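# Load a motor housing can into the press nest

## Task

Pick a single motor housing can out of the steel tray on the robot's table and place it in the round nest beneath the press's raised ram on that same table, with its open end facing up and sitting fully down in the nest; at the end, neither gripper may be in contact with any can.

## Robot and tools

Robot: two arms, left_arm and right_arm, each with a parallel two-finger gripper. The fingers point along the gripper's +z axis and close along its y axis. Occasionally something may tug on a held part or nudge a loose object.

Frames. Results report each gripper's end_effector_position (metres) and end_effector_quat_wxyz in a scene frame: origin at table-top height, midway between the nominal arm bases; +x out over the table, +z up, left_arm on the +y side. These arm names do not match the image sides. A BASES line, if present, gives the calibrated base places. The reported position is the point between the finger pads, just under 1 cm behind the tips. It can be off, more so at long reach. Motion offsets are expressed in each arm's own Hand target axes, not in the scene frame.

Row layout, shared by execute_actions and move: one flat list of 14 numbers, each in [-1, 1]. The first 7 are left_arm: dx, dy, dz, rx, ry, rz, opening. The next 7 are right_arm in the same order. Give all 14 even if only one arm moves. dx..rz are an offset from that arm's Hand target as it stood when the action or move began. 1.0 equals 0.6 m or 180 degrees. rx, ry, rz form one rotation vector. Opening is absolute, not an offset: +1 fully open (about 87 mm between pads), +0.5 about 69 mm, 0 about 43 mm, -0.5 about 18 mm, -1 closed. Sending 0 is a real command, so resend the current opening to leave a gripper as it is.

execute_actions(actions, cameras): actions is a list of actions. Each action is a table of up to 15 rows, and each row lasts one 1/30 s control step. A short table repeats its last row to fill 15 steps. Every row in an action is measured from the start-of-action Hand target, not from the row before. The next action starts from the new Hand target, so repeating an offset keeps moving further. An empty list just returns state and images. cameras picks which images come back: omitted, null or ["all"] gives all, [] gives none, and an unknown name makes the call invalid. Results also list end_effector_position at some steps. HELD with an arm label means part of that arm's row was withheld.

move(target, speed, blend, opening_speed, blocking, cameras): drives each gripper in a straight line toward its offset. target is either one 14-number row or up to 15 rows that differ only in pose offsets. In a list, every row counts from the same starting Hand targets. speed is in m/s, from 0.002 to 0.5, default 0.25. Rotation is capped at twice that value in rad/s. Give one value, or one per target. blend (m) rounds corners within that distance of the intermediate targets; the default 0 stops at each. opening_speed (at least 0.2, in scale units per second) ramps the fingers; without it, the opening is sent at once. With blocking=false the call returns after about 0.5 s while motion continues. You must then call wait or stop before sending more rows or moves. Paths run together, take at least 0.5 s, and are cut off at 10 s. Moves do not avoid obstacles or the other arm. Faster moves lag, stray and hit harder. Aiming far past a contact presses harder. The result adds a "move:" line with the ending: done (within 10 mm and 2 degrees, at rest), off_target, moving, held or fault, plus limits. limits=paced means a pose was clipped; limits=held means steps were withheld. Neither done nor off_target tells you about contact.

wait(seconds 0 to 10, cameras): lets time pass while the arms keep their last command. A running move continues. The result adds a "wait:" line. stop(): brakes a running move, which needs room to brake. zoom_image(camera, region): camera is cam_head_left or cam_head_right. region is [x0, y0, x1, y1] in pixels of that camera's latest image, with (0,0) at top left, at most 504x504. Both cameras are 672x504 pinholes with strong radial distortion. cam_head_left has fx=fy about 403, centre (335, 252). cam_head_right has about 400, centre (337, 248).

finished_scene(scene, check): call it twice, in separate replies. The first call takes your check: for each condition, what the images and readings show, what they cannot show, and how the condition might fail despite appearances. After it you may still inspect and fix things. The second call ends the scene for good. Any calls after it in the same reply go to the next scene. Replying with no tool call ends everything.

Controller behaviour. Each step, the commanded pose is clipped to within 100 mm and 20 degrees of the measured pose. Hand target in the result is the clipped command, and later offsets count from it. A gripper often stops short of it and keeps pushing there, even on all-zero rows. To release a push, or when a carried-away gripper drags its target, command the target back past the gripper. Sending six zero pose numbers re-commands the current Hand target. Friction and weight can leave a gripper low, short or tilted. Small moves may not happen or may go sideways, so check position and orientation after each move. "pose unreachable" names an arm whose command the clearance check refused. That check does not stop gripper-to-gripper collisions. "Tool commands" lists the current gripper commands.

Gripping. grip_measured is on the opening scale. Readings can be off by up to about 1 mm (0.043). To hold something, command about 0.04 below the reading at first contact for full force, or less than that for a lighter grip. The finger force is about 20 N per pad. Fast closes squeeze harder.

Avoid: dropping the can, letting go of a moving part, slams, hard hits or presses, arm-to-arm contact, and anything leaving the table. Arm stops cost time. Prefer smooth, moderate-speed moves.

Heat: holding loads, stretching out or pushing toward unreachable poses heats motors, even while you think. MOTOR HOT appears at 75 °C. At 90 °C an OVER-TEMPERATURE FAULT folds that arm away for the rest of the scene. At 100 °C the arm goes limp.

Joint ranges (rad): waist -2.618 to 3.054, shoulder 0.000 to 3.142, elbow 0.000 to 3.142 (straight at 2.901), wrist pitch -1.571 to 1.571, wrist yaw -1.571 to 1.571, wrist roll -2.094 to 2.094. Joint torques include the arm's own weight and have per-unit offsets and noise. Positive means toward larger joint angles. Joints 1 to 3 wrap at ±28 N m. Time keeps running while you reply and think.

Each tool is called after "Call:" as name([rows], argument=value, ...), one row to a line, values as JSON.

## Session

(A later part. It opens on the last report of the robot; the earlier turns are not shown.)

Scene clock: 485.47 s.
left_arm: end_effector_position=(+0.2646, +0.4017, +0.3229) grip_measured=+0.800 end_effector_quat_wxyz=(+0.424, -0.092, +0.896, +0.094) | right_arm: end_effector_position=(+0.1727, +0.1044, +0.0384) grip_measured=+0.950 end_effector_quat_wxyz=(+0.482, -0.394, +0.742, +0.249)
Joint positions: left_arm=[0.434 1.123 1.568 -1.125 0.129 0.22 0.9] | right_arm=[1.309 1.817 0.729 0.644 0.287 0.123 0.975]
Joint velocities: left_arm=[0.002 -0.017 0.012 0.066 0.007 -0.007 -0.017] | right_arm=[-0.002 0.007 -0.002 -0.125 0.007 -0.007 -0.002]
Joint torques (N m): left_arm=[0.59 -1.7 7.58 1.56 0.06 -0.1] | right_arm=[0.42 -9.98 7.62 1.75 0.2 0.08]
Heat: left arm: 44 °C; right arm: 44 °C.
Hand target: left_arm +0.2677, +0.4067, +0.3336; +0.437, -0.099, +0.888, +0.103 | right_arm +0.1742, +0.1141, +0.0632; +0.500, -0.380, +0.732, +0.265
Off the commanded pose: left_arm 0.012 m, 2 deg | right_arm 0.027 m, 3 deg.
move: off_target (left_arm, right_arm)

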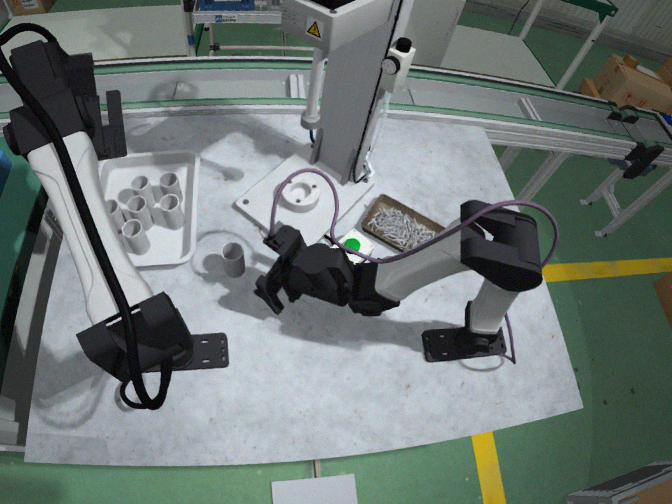

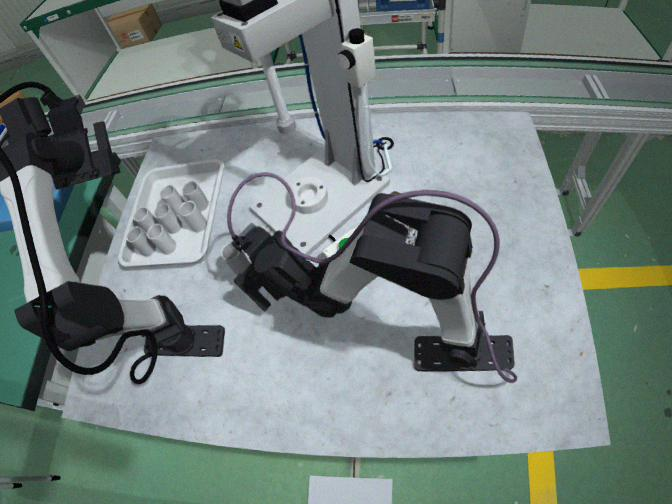

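Call:
move(target=[0,0,0,0,0,0,0.8,-0.034,0.0283,-0.0137,0,0,0,0.95], speed=0.07)

Call:
zoom_image(camera="cam_head_right", region=[200, 210, 300, 310])

Call:
zoom_image(camera="cam_head_left", region=[200, 210, 300, 310])

Scene clock: 491.10 s.
left_arm: end_effector_position=(+0.2646, +0.4017, +0.3229) grip_measured=+0.800 end_effector_quat_wxyz=(+0.424, -0.092, +0.896, +0.094) | right_arm: end_effector_position=(+0.1595, +0.1145, +0.0595) grip_measured=+0.950 end_effector_quat_wxyz=(+0.482, -0.395, +0.742, +0.248)
Joint positions: left_arm=[0.434 1.123 1.568 -1.125 0.129 0.22 0.9] | right_arm=[1.358 1.768 0.787 0.529 0.331 0.142 0.975]
Joint velocities: left_arm=[-0.002 0.002 -0.012 -0.081 -0.007 0.022 0.002] | right_arm=[0.017 -0.012 0.012 -0.037 0.037 -0.022 -0.002]
Joint torques (N m): left_arm=[0.59 -1.8 7.5 1.56 0.08 -0.04] | right_arm=[0.4 -9.98 8.13 1.73 0.23 0.08]
Heat: left arm: 44 °C; right arm: 45 °C.
Hand target: left_arm +0.2677, +0.4067, +0.3336; +0.437, -0.099, +0.888, +0.103 | right_arm +0.1604, +0.1234, +0.0855; +0.499, -0.380, +0.732, +0.265
Off the commanded pose: left_arm 0.012 m, 2 deg | right_arm 0.027 m, 3 deg.
move: off_target (left_arm, right_arm)

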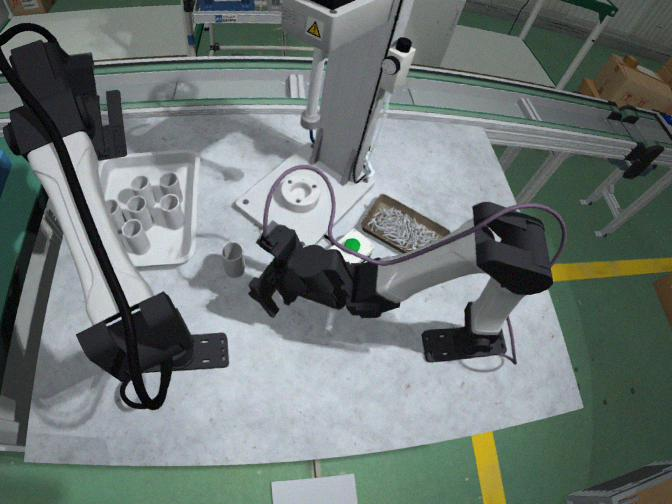

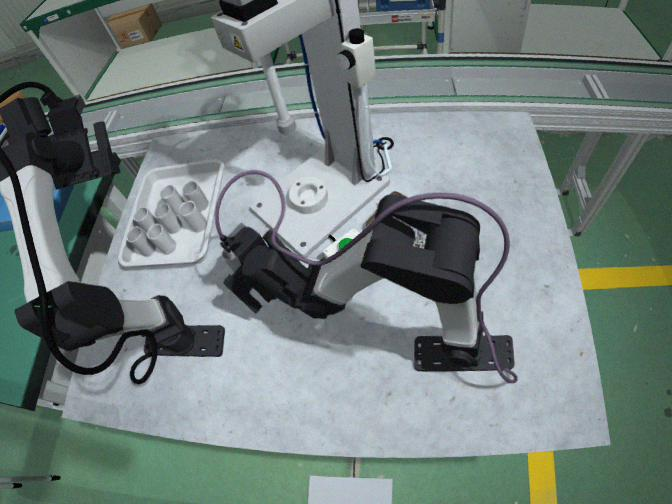

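Scaled by 5.040.

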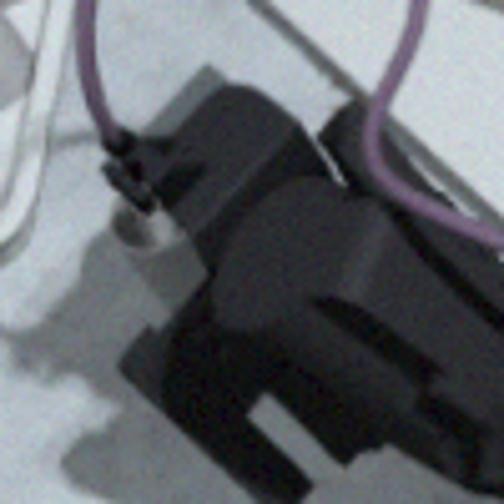

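Scaled by 5.040.

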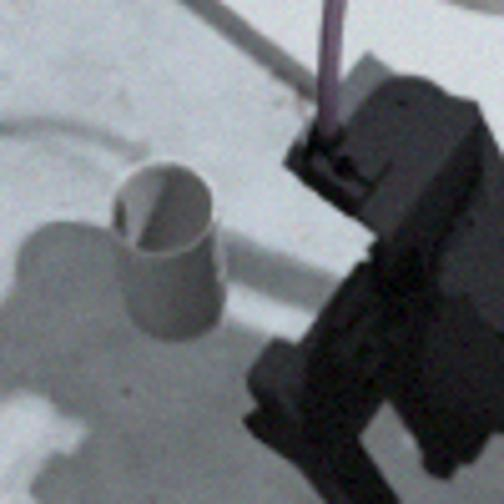

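Call:
move(target=[0,0,0,0,0,0,0.8,-0.025,0.005,0.062,0,0,0,1], speed=0.06)

Call:
zoom_image(camera="cam_head_right", region=[180, 200, 280, 300])

Call:
zoom_image(camera="cam_head_left", region=[200, 210, 300, 310])

Scene clock: 500.40 s.
left_arm: end_effector_position=(+0.2646, +0.4017, +0.3229) grip_measured=+0.800 end_effector_quat_wxyz=(+0.424, -0.092, +0.896, +0.094) | right_arm: end_effector_position=(+0.1776, +0.1507, +0.0835) grip_measured=+0.978 end_effector_quat_wxyz=(+0.498, -0.379, +0.735, +0.262)
Joint positions: left_arm=[0.434 1.123 1.568 -1.125 0.129 0.22 0.9] | right_arm=[1.338 1.84 0.948 0.495 0.327 0.141 0.989]
Joint velocities: left_arm=[-0.007 -0.002 -0.042 -0.022 -0.066 -0.007 -0.006] | right_arm=[-0.007 0.002 -0.002 -0.11 0.007 -0.066 0.003]
Joint torques (N m): left_arm=[0.59 -1.84 7.58 1.55 0.07 -0.08] | right_arm=[-0.88 -6.56 8.77 1.75 -0.06 -0.08]
Heat: left arm: 45 °C; right arm: 45 °C.
Hand target: left_arm +0.2677, +0.4067, +0.3336; +0.437, -0.099, +0.888, +0.103 | right_arm +0.1813, +0.1577, +0.0863; +0.499, -0.380, +0.732, +0.265
Off the commanded pose: left_arm 0.012 m, 2 deg | right_arm 0.008 m, 1 deg.
move: off_target (left_arm)

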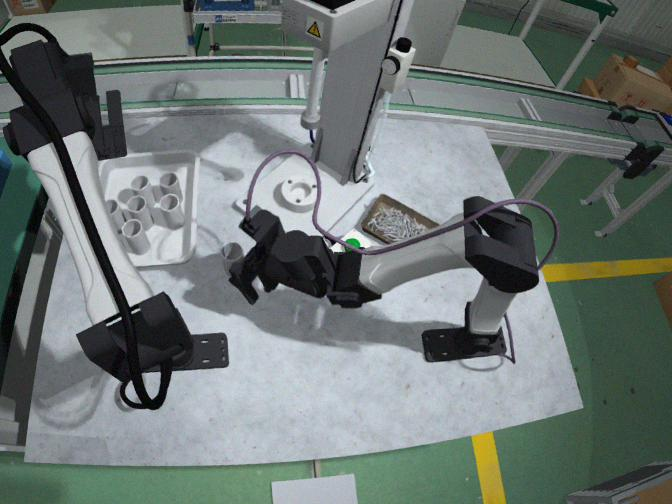

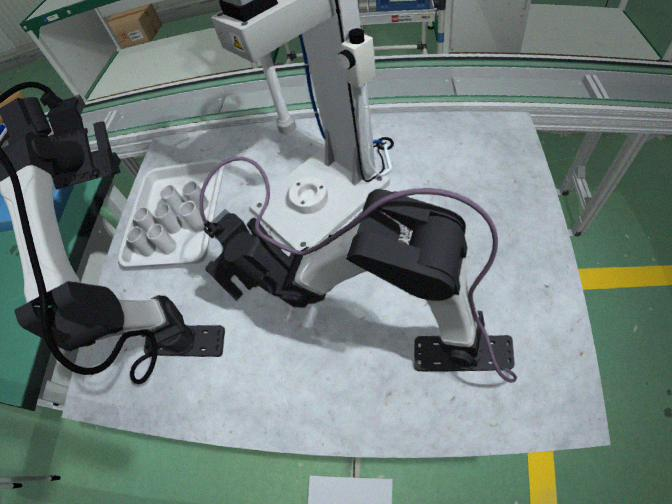

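Scaled by 5.040.

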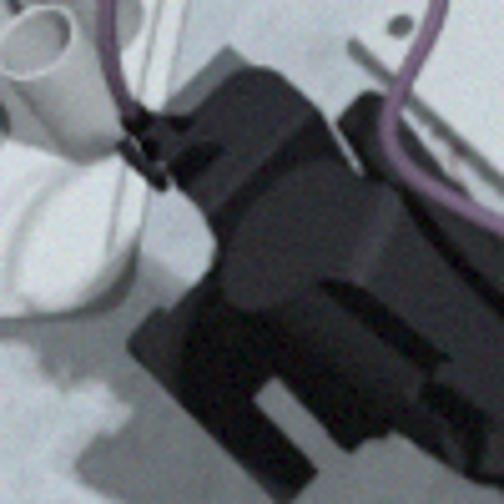

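Scaled by 5.040.

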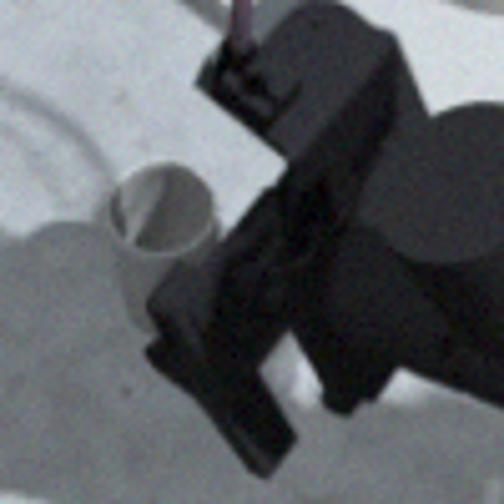

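Call:
move(target=[0,0,0,0,0,0,0.8,0.034,0.01,0.0137,0,0,0,1], speed=0.06)

Call:
zoom_image(camera="cam_head_left", region=[200, 210, 300, 310])

Call:
zoom_image(camera="cam_head_right", region=[180, 200, 280, 300])

Scene clock: 508.00 s.
left_arm: end_effector_position=(+0.2646, +0.4017, +0.3229) grip_measured=+0.800 end_effector_quat_wxyz=(+0.424, -0.092, +0.896, +0.094) | right_arm: end_effector_position=(+0.1790, +0.1561, +0.0647) grip_measured=+0.978 end_effector_quat_wxyz=(+0.497, -0.379, +0.735, +0.261)
Joint positions: left_arm=[0.434 1.123 1.568 -1.125 0.129 0.22 0.9] | right_arm=[1.338 1.906 0.948 0.556 0.326 0.141 0.989]
Joint velocities: left_arm=[-0.012 0.002 -0.017 -0.007 -0.022 -0.037 -0.01] | right_arm=[0.002 -0.002 -0.012 0.022 -0.007 -0.125 -0.008]
Joint torques (N m): left_arm=[0.62 -1.74 7.43 1.55 0.05 -0.07] | right_arm=[0.54 -6.91 7.04 1.96 0.09 0]
Heat: left arm: 45 °C; right arm: 46 °C.
Hand target: left_arm +0.2677, +0.4067, +0.3336; +0.437, -0.099, +0.888, +0.103 | right_arm +0.1764, +0.1618, +0.0642; +0.499, -0.380, +0.732, +0.265
Off the commanded pose: left_arm 0.012 m, 2 deg | right_arm 0.006 m, 1 deg.
move: off_target (left_arm)

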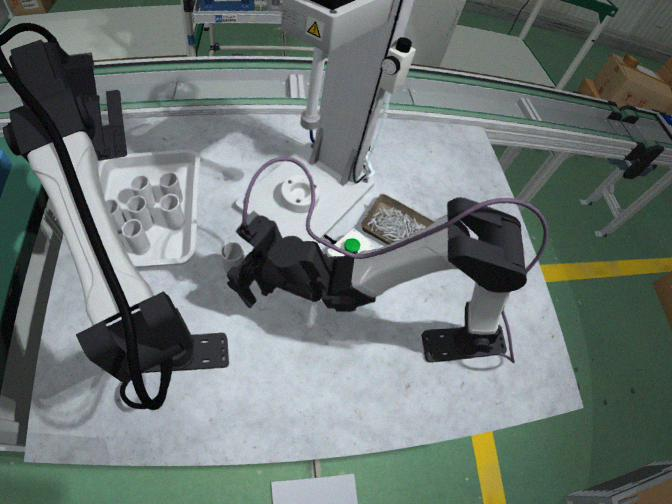

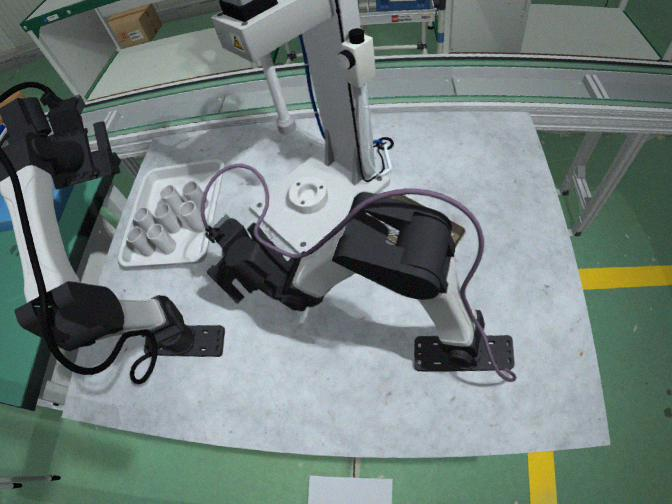

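Scaled by 5.040.

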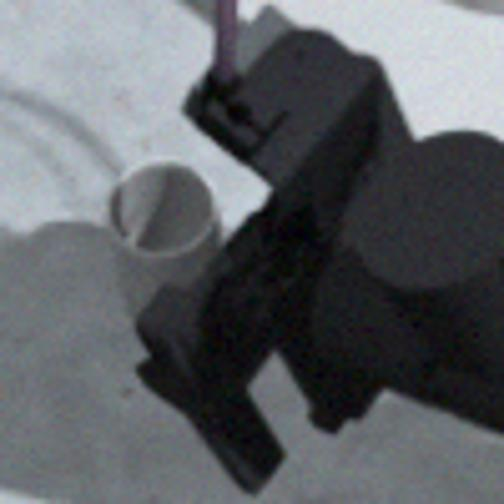

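Scaled by 5.040.

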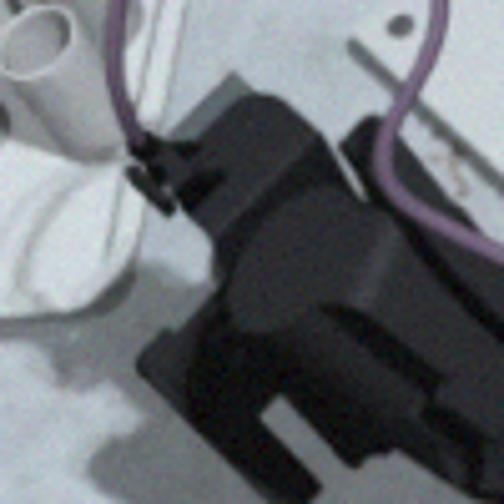

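Call:
move(target=[0,0,0,0,0,0,0.8,0.0625,0,-0.1545,0,0,0,-0.9], speed=0.1)

Call:
zoom_image(camera="cam_head_left", region=[200, 200, 350, 350])

Call:
zoom_image(camera="cam_head_right", region=[200, 200, 350, 350])

Scene clock: 520.87 s.
left_arm: end_effector_position=(+0.2646, +0.4017, +0.3229) grip_measured=+0.800 end_effector_quat_wxyz=(+0.424, -0.092, +0.896, +0.094) | right_arm: end_effector_position=(+0.1186, +0.0793, +0.0484) grip_measured=-0.900 end_effector_quat_wxyz=(+0.487, -0.393, +0.738, +0.253)
Joint positions: left_arm=[0.434 1.123 1.568 -1.125 0.129 0.22 0.9] | right_arm=[1.471 1.667 0.589 0.624 0.434 0.192 0.05]
Joint velocities: left_arm=[0.017 0.002 -0.017 0.022 0.022 -0.022 -0.002] | right_arm=[-0.017 0.007 -0.027 0.022 0.022 -0.007 0.002]
Joint torques (N m): left_arm=[0.59 -1.77 7.62 1.55 0.08 -0.06] | right_arm=[0.46 -8.5 5.18 1.88 0.25 0.08]
Heat: left arm: 45 °C; right arm: 46 °C.
Hand target: left_arm +0.2677, +0.4067, +0.3336; +0.437, -0.099, +0.888, +0.103 | right_arm +0.1177, +0.0807, +0.0623; +0.499, -0.380, +0.733, +0.266
Off the commanded pose: left_arm 0.012 m, 2 deg | right_arm 0.014 m, 3 deg.
move: off_target (left_arm, right_arm)

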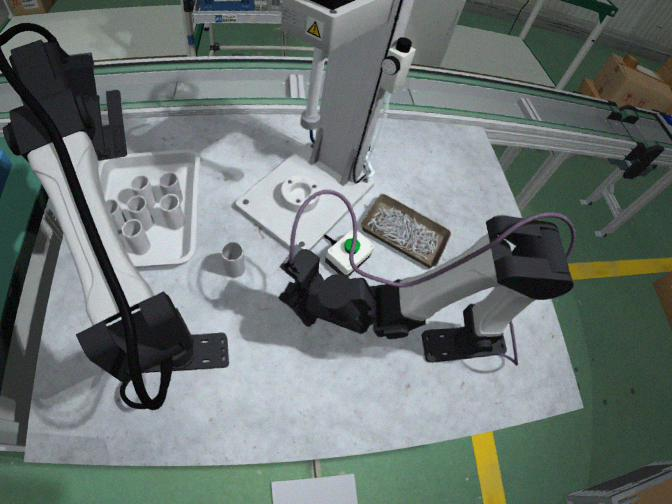

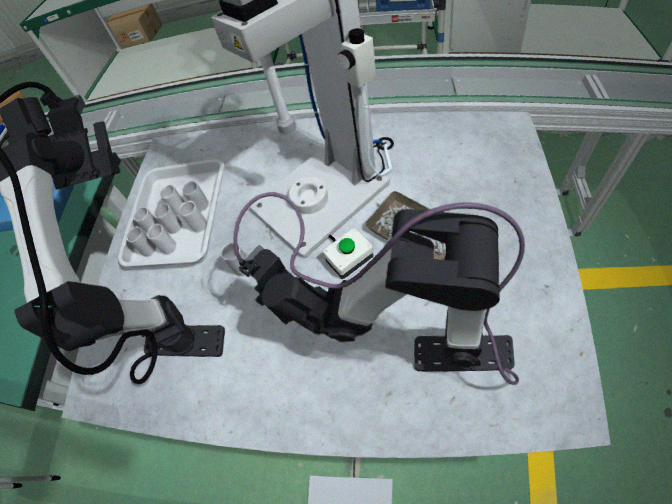

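Scaled by 3.360.

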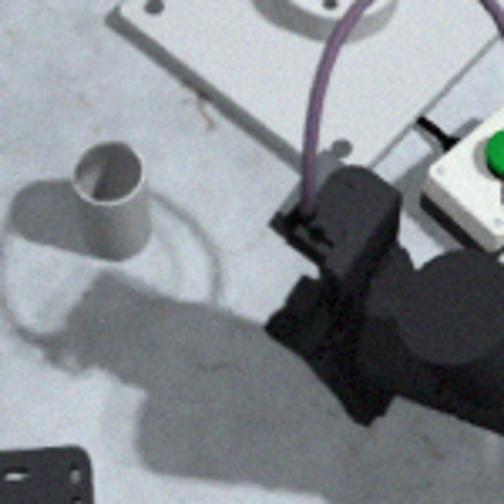

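Scaled by 3.360.

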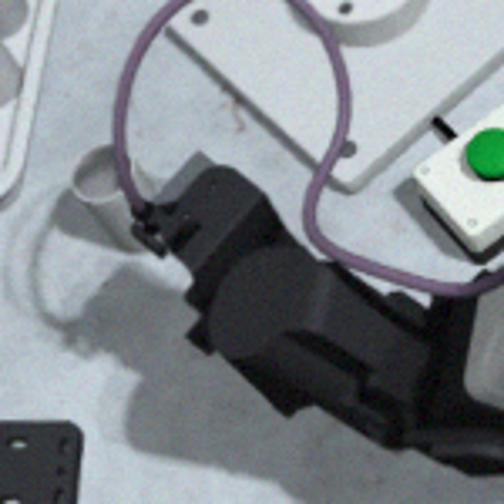

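Call:
move(target=[0,0,0,0,0,0,0.8,0.108,0,0.0437,0,0,0,-0.9], speed=0.06)

Call:
zoom_image(camera="cam_head_left", region=[200, 200, 350, 350])

Call:
zoom_image(camera="cam_head_right", region=[200, 200, 350, 350])

Scene clock: 526.33 s.
left_arm: end_effector_position=(+0.2646, +0.4017, +0.3229) grip_measured=+0.800 end_effector_quat_wxyz=(+0.424, -0.092, +0.896, +0.094) | right_arm: end_effector_position=(+0.1243, +0.0931, +0.0192) grip_measured=-0.900 end_effector_quat_wxyz=(+0.524, -0.354, +0.718, +0.290)
Joint positions: left_arm=[0.434 1.123 1.568 -1.125 0.129 0.22 0.9] | right_arm=[1.471 1.916 0.529 1.066 0.459 0.194 0.05]
Joint velocities: left_arm=[-0.007 -0.002 -0.051 0.037 -0.081 -0.007 -0.002] | right_arm=[-0.002 0.002 -0.027 0.022 0.007 0.007 -0.007]
Joint torques (N m): left_arm=[0.64 -1.74 7.49 1.57 0.07 -0.06] | right_arm=[0.51 -4.01 3.34 1.28 -0.01 0.05]
Heat: left arm: 45 °C; right arm: 45 °C.
Hand target: left_arm +0.2677, +0.4067, +0.3336; +0.437, -0.099, +0.888, +0.103 | right_arm +0.1177, +0.0826, -0.0085; +0.499, -0.380, +0.733, +0.265
Off the commanded pose: left_arm 0.012 m, 2 deg | right_arm 0.030 m, 5 deg.
move: off_target (left_arm, right_arm)

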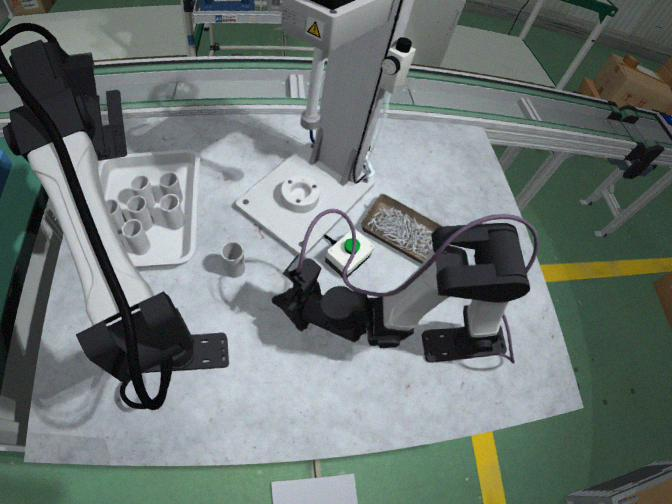

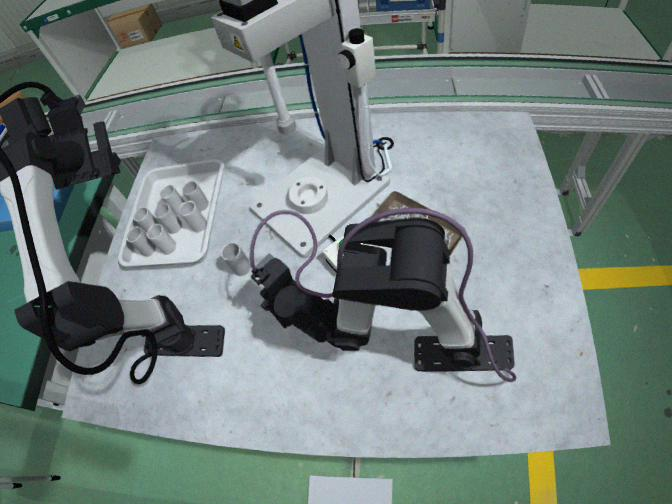

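Scaled by 3.360.

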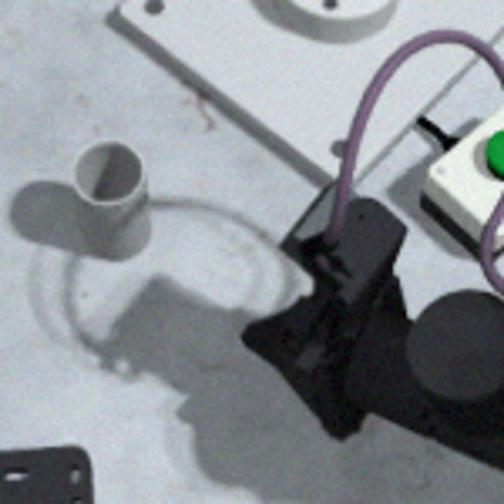

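Scaled by 3.360.

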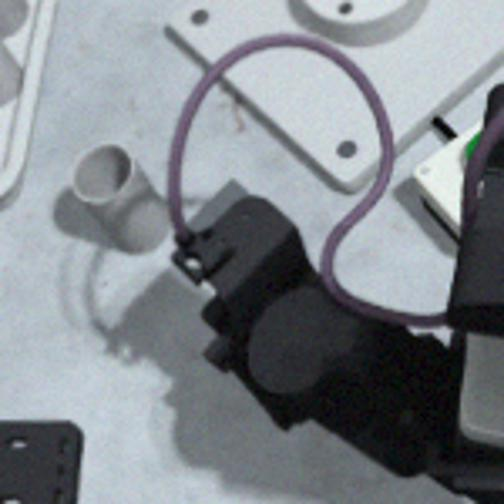

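Call:
move(target=[0,0,0,0,0,0,0.8,-0.17,0,-0.069,0,0.211,0,-0.9], speed=0.15)

Call:
zoom_image(camera="cam_head_left", region=[200, 200, 350, 350])

Call:
zoom_image(camera="cam_head_right", region=[200, 200, 350, 350])

Scene clock: 536.33 s.
left_arm: end_effector_position=(+0.2646, +0.4017, +0.3229) grip_measured=+0.800 end_effector_quat_wxyz=(+0.424, -0.092, +0.896, +0.094) | right_arm: end_effector_position=(+0.1153, +0.0712, +0.0996) grip_measured=-0.900 end_effector_quat_wxyz=(+0.233, -0.449, +0.854, +0.123)
Joint positions: left_arm=[0.434 1.123 1.568 -1.125 0.129 0.22 0.9] | right_arm=[1.357 1.76 1.376 -0.683 0.18 0.316 0.05]
Joint velocities: left_arm=[0.002 0.002 -0.002 0.007 -0.007 0.007 0.01] | right_arm=[0.007 0.012 0.017 0.066 -0.022 -0.022 -0.016]
Joint torques (N m): left_arm=[0.61 -1.74 7.39 1.56 0.06 -0.06] | right_arm=[-0.91 -6.42 9.44 1.08 -0.02 0.08]
Heat: left arm: 45 °C; right arm: 45 °C.
Hand target: left_arm +0.2677, +0.4067, +0.3336; +0.437, -0.099, +0.888, +0.103 | right_arm +0.1175, +0.0780, +0.1032; +0.231, -0.444, +0.856, +0.131
Off the commanded pose: left_arm 0.012 m, 2 deg | right_arm 0.010 m, 1 deg.
move: off_target (left_arm)

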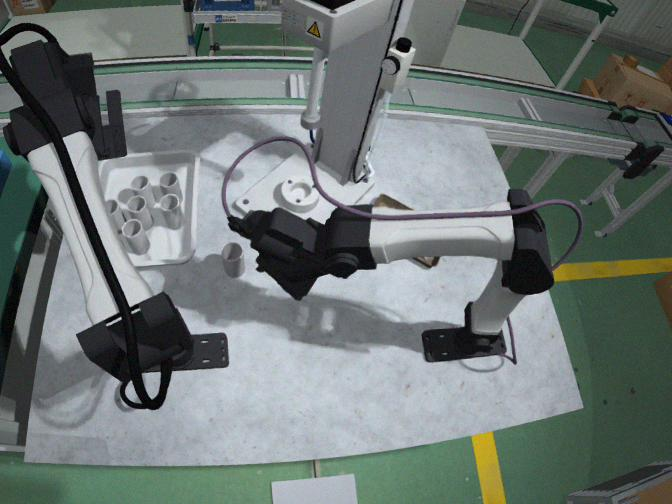

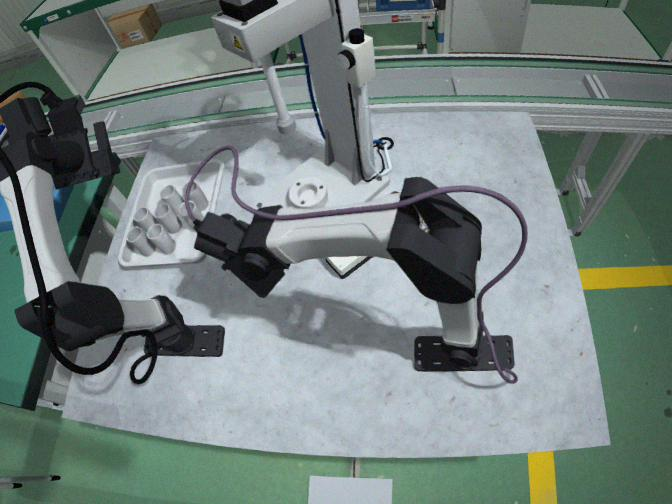

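Scaled by 3.360.

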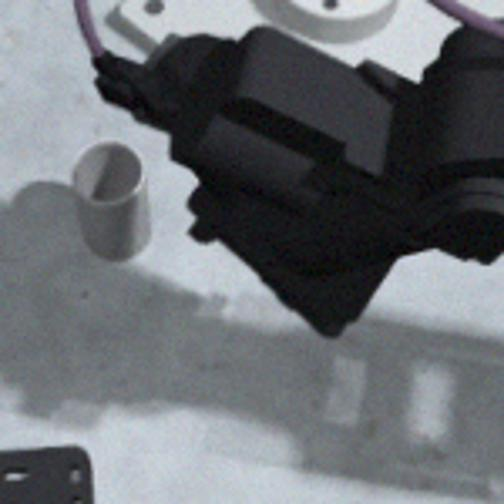

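Scaled by 3.360.

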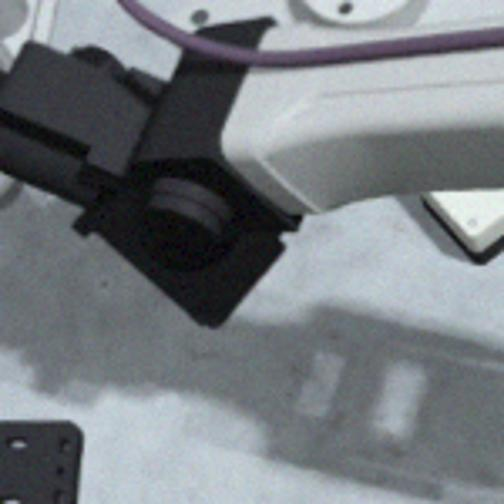

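Call:
move(target=[0,0,0,0,0,0,0.8,0.08,0,0.138,0,0,0,-0.9], speed=0.06)

Call:
zoom_image(camera="cam_head_left", region=[200, 200, 350, 350])

Call:
zoom_image(camera="cam_head_right", region=[200, 200, 350, 350])

Scene clock: 541.50 s.
left_arm: end_effector_position=(+0.2646, +0.4017, +0.3229) grip_measured=+0.800 end_effector_quat_wxyz=(+0.424, -0.092, +0.896, +0.094) | right_arm: end_effector_position=(+0.1177, +0.0823, +0.0204) grip_measured=-0.900 end_effector_quat_wxyz=(+0.241, -0.446, +0.852, +0.133)
Joint positions: left_arm=[0.434 1.123 1.568 -1.125 0.129 0.22 0.9] | right_arm=[1.357 1.87 1.176 -0.346 0.178 0.318 0.05]
Joint velocities: left_arm=[0.007 0.012 0.022 -0.022 -0.051 -0.051 -0.014] | right_arm=[0.007 0.002 0.007 0.022 -0.11 -0.051 -0.002]
Joint torques (N m): left_arm=[0.53 -1.73 7.46 1.56 0.05 -0.04] | right_arm=[-0.77 -6.04 5.39 1.41 0 0.08]
Heat: left arm: 45 °C; right arm: 45 °C.
Hand target: left_arm +0.2677, +0.4067, +0.3336; +0.437, -0.099, +0.888, +0.103 | right_arm +0.1176, +0.0806, +0.0073; +0.231, -0.444, +0.856, +0.131
Off the commanded pose: left_arm 0.012 m, 2 deg | right_arm 0.013 m, 1 deg.
move: off_target (left_arm, right_arm)

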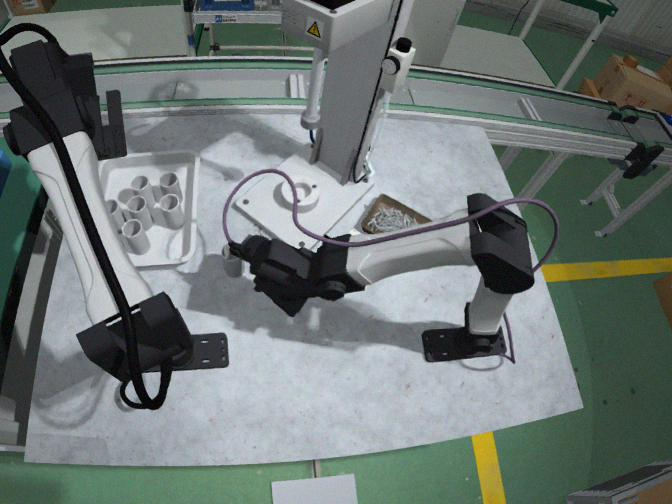

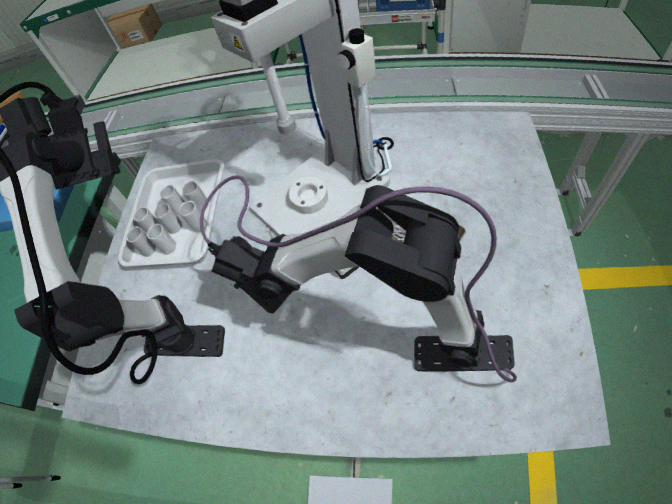

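Scaled by 3.360.

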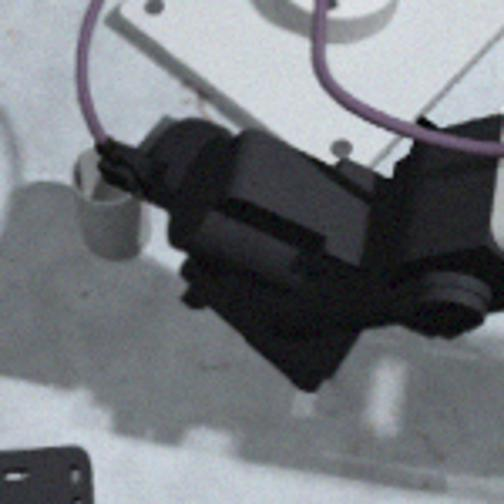

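Scaled by 3.360.

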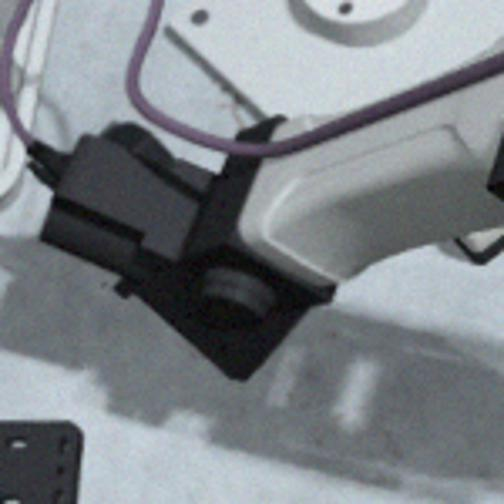

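Call:
move([
  [0,0,0,0,0,0,0.8,-0.075,0,-0.13,0,-0.1,0,-0.9],
  [0,0,0,0,0,0,0.8,-0.085,-0.094,-0.085,0,-0.211,0,-0.9],
], speed=0.12)

Scene clock: 557.73 s.
left_arm: end_effector_position=(+0.2646, +0.4017, +0.3229) grip_measured=+0.800 end_effector_quat_wxyz=(+0.424, -0.092, +0.896, +0.094) | right_arm: end_effector_position=(+0.1737, +0.0630, +0.0798) grip_measured=-0.900 end_effector_quat_wxyz=(+0.501, -0.377, +0.733, +0.264)
Joint positions: left_arm=[0.434 1.123 1.568 -1.125 0.129 0.22 0.9] | right_arm=[1.27 1.558 0.587 0.591 0.263 0.114 0.05]
Joint velocities: left_arm=[-0.007 -0.017 -0.002 -0.022 -0.022 -0.051 0.021] | right_arm=[-0.007 -0.002 -0.022 0.037 -0.007 0.007 -0.012]
Joint torques (N m): left_arm=[0.61 -1.83 7.58 1.54 0.08 -0.08] | right_arm=[-0.94 -4.68 5.59 1.97 -0.08 -0.09]
Heat: left arm: 45 °C; right arm: 44 °C.
Hand target: left_arm +0.2677, +0.4067, +0.3336; +0.437, -0.099, +0.888, +0.103 | right_arm +0.1749, +0.0623, +0.0765; +0.500, -0.380, +0.732, +0.265
Off the commanded pose: left_arm 0.012 m, 2 deg | right_arm 0.004 m, 1 deg.
move: off_target (left_arm)

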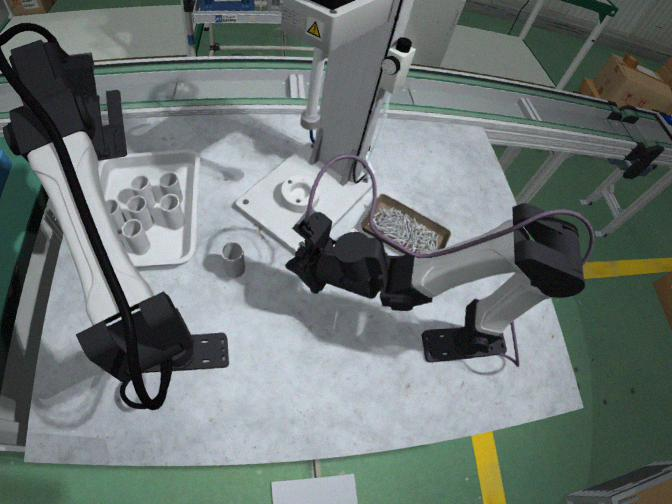

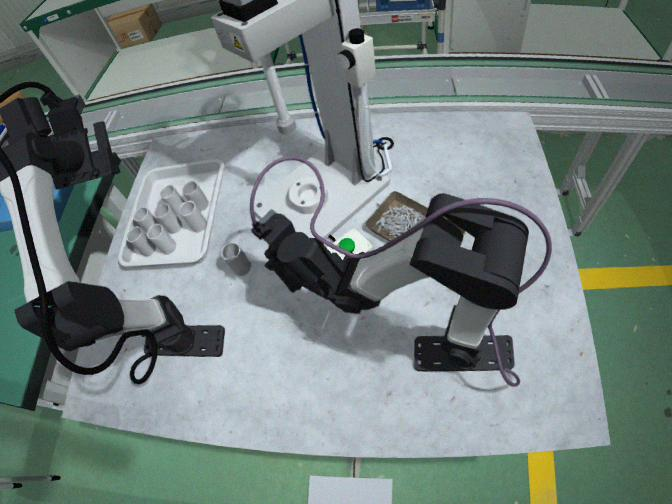

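Call:
move(target=[0,0,0,0,0,0,0.8,-0.02,0.002,0.11,0,0,0,1], speed=0.06)

Call:
zoom_image(camera="cam_head_right", region=[190, 200, 310, 320])

Call:
zoom_image(camera="cam_head_left", region=[190, 200, 310, 320])

Scene clock: 565.83 s.
left_arm: end_effector_position=(+0.2646, +0.4017, +0.3229) grip_measured=+0.800 end_effector_quat_wxyz=(+0.424, -0.092, +0.896, +0.094) | right_arm: end_effector_position=(+0.2070, +0.1076, +0.0575) grip_measured=+0.978 end_effector_quat_wxyz=(+0.493, -0.382, +0.739, +0.257)
Joint positions: left_arm=[0.434 1.123 1.568 -1.125 0.129 0.22 0.9] | right_arm=[1.218 1.809 0.786 0.621 0.215 0.094 0.989]
Joint velocities: left_arm=[-0.002 0.007 0.007 -0.022 0.037 -0.022 -0.01] | right_arm=[-0.012 0.007 -0.002 0.037 -0.022 -0.007 0.003]
Joint torques (N m): left_arm=[0.68 -1.84 7.56 1.57 0.07 -0.07] | right_arm=[-0.92 -5.97 8.21 1.96 -0.08 -0.08]
Heat: left arm: 45 °C; right arm: 44 °C.
Hand target: left_arm +0.2677, +0.4067, +0.3336; +0.437, -0.099, +0.888, +0.103 | right_arm +0.2123, +0.1165, +0.0638; +0.500, -0.380, +0.732, +0.265
Off the commanded pose: left_arm 0.012 m, 2 deg | right_arm 0.012 m, 1 deg.
move: off_target (left_arm, right_arm)

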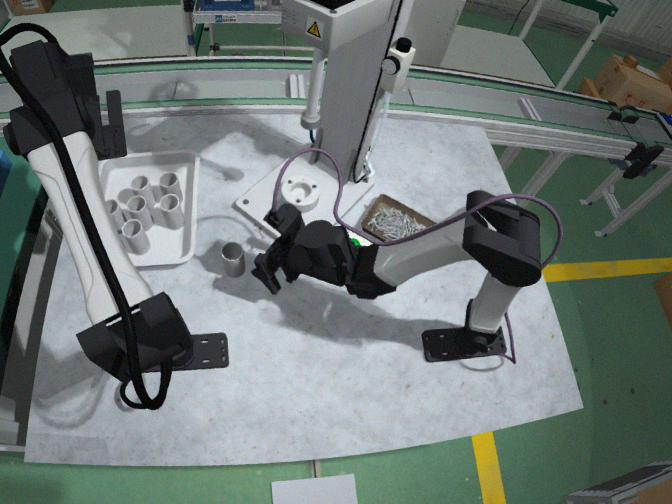

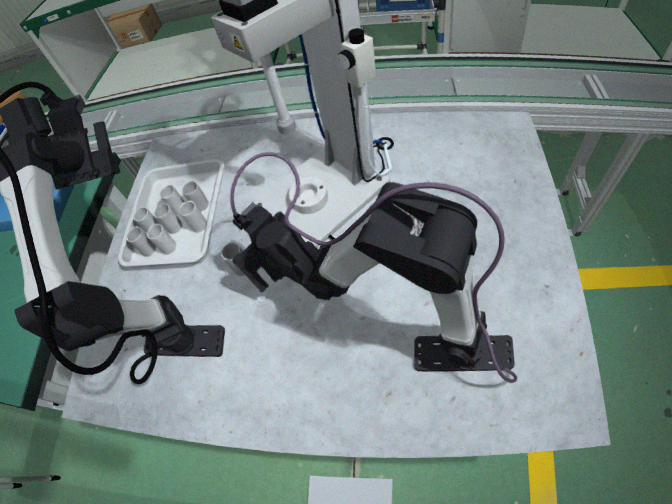

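Scaled by 4.200.

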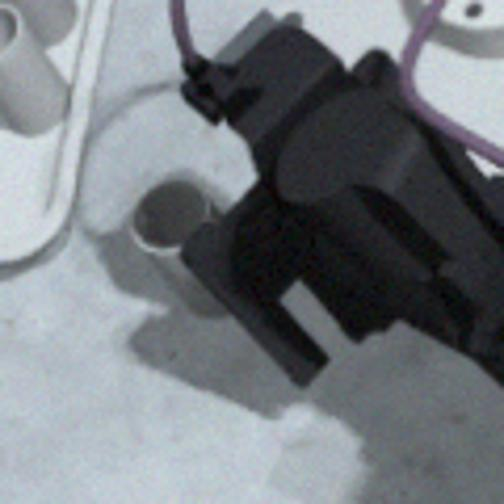

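Scaled by 4.200.

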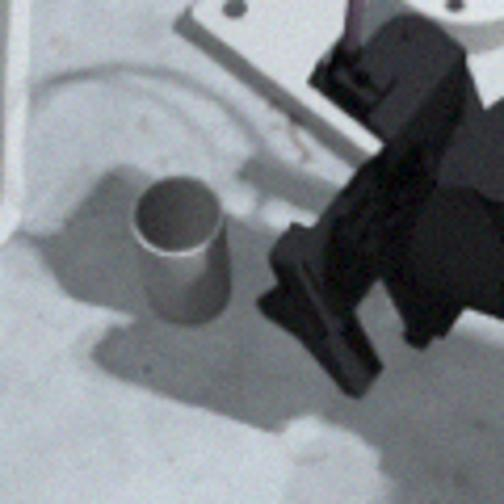

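Call:
move([
  [0,0,0,0,0,0,0.8,0.028,0.04,-0.0695,0,0,0,1],
  [0,0,0,0,0,0,0.8,0.028,0.092,-0.0695,0,0,0,1],
  [0,0,0,0,0,0,0.8,-0.012,0.092,0.031,0,0,0,1],
], speed=0.07)

Call:
zoom_image(camera="cam_head_left", region=[200, 210, 280, 290])

Call:
zoom_image(camera="cam_head_right", region=[190, 210, 290, 310])

Scene clock: 582.17 s.
left_arm: end_effector_position=(+0.2646, +0.4017, +0.3229) grip_measured=+0.800 end_effector_quat_wxyz=(+0.424, -0.092, +0.896, +0.094) | right_arm: end_effector_position=(+0.1752, +0.1582, +0.0628) grip_measured=+0.978 end_effector_quat_wxyz=(+0.499, -0.378, +0.734, +0.262)
Joint positions: left_arm=[0.434 1.123 1.568 -1.125 0.129 0.22 0.9] | right_arm=[1.35 1.915 0.947 0.571 0.338 0.146 0.989]
Joint velocities: left_arm=[-0.017 -0.012 -0.022 -0.081 0.007 0.022 0.006] | right_arm=[-0.002 -0.017 0.007 0.007 -0.037 0.037 -0.024]
Joint torques (N m): left_arm=[0.62 -1.66 7.46 1.54 0.06 -0.08] | right_arm=[-0.9 -6.82 8.43 1.76 -0.05 -0.09]
Heat: left arm: 45 °C; right arm: 45 °C.
Hand target: left_arm +0.2677, +0.4067, +0.3336; +0.437, -0.099, +0.888, +0.103 | right_arm +0.1788, +0.1649, +0.0643; +0.499, -0.380, +0.732, +0.265
Off the commanded pose: left_arm 0.012 m, 2 deg | right_arm 0.007 m, 1 deg.
move: off_target (left_arm)

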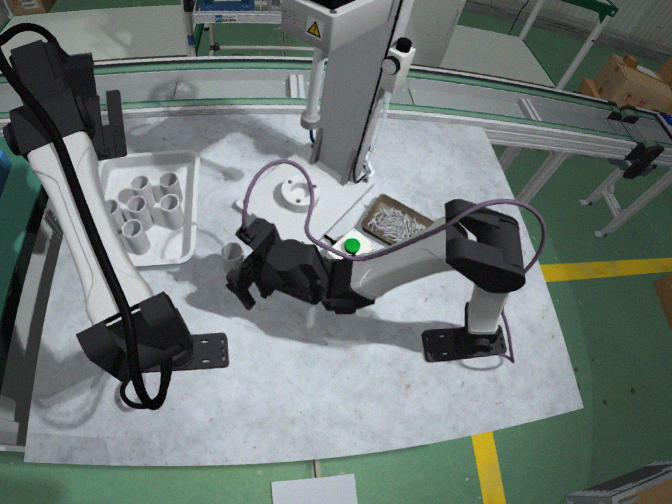

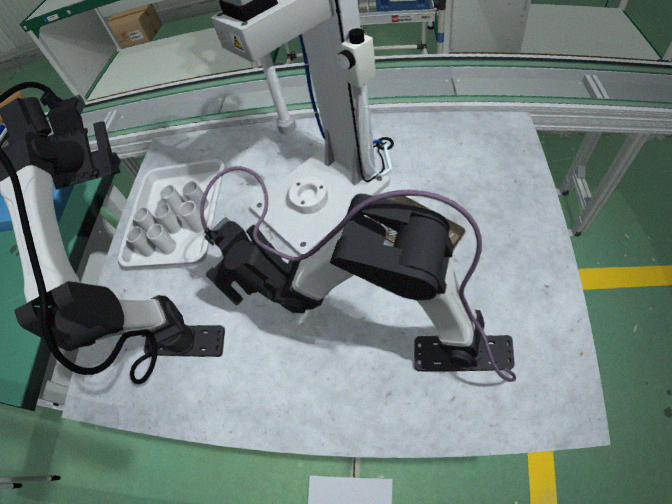

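Scaled by 6.300.

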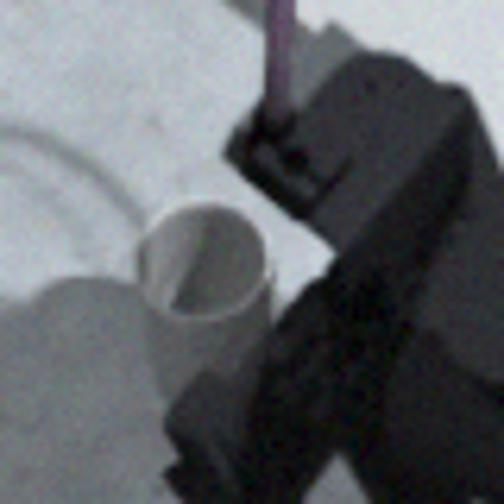

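Scaled by 5.040.

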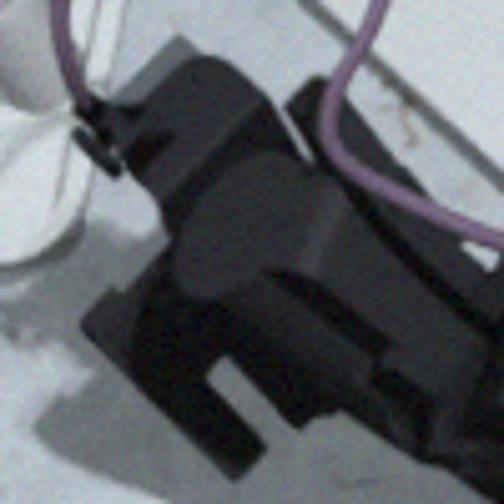

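Call:
move(target=[0,0,0,0,0,0,0.8,0,0,0,0,0,0,-0.2], opening_speed=0.5)

Call:
zoom_image(camera="cam_head_left", region=[200, 210, 280, 290])

Call:
zoom_image(camera="cam_head_right", region=[190, 210, 290, 310])

Scene clock: 593.80 s.
left_arm: end_effector_position=(+0.2646, +0.4017, +0.3229) grip_measured=+0.800 end_effector_quat_wxyz=(+0.424, -0.092, +0.896, +0.094) | right_arm: end_effector_position=(+0.1750, +0.1581, +0.0625) grip_measured=-0.200 end_effector_quat_wxyz=(+0.498, -0.379, +0.735, +0.262)
Joint positions: left_arm=[0.434 1.123 1.568 -1.125 0.129 0.22 0.9] | right_arm=[1.35 1.915 0.947 0.57 0.337 0.146 0.4]
Joint velocities: left_arm=[0.007 -0.007 -0.017 0.022 0.022 0.022 -0.006] | right_arm=[-0.002 -0.002 -0.007 -0.007 -0.066 -0.022 -0.009]
Joint torques (N m): left_arm=[0.59 -1.85 7.49 1.56 0.06 -0.06] | right_arm=[-0.9 -6.84 8.42 1.75 -0.05 -0.08]
Heat: left arm: 45 °C; right arm: 46 °C.
Hand target: left_arm +0.2677, +0.4067, +0.3336; +0.437, -0.099, +0.888, +0.103 | right_arm +0.1787, +0.1649, +0.0643; +0.499, -0.380, +0.732, +0.265
Off the commanded pose: left_arm 0.012 m, 2 deg | right_arm 0.008 m, 0 deg.
move: off_target (left_arm)

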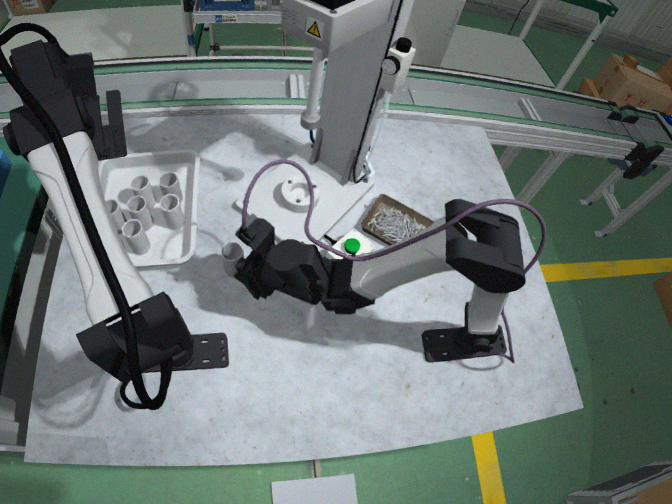

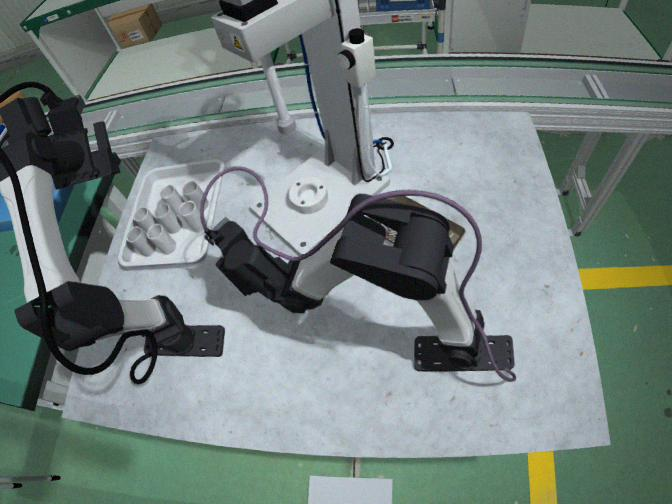

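Scaled by 6.300.

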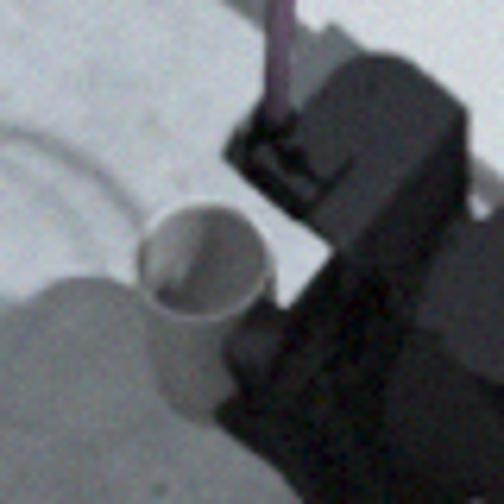

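Scaled by 5.040.

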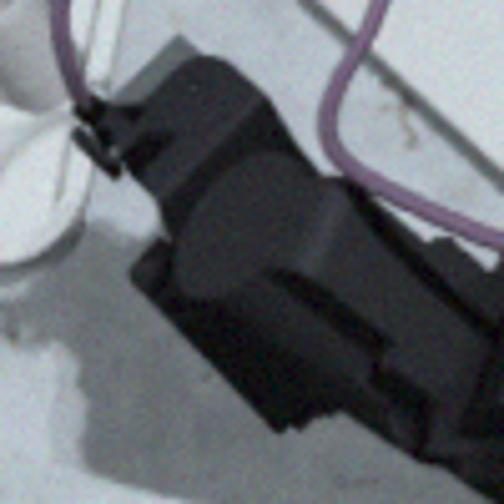

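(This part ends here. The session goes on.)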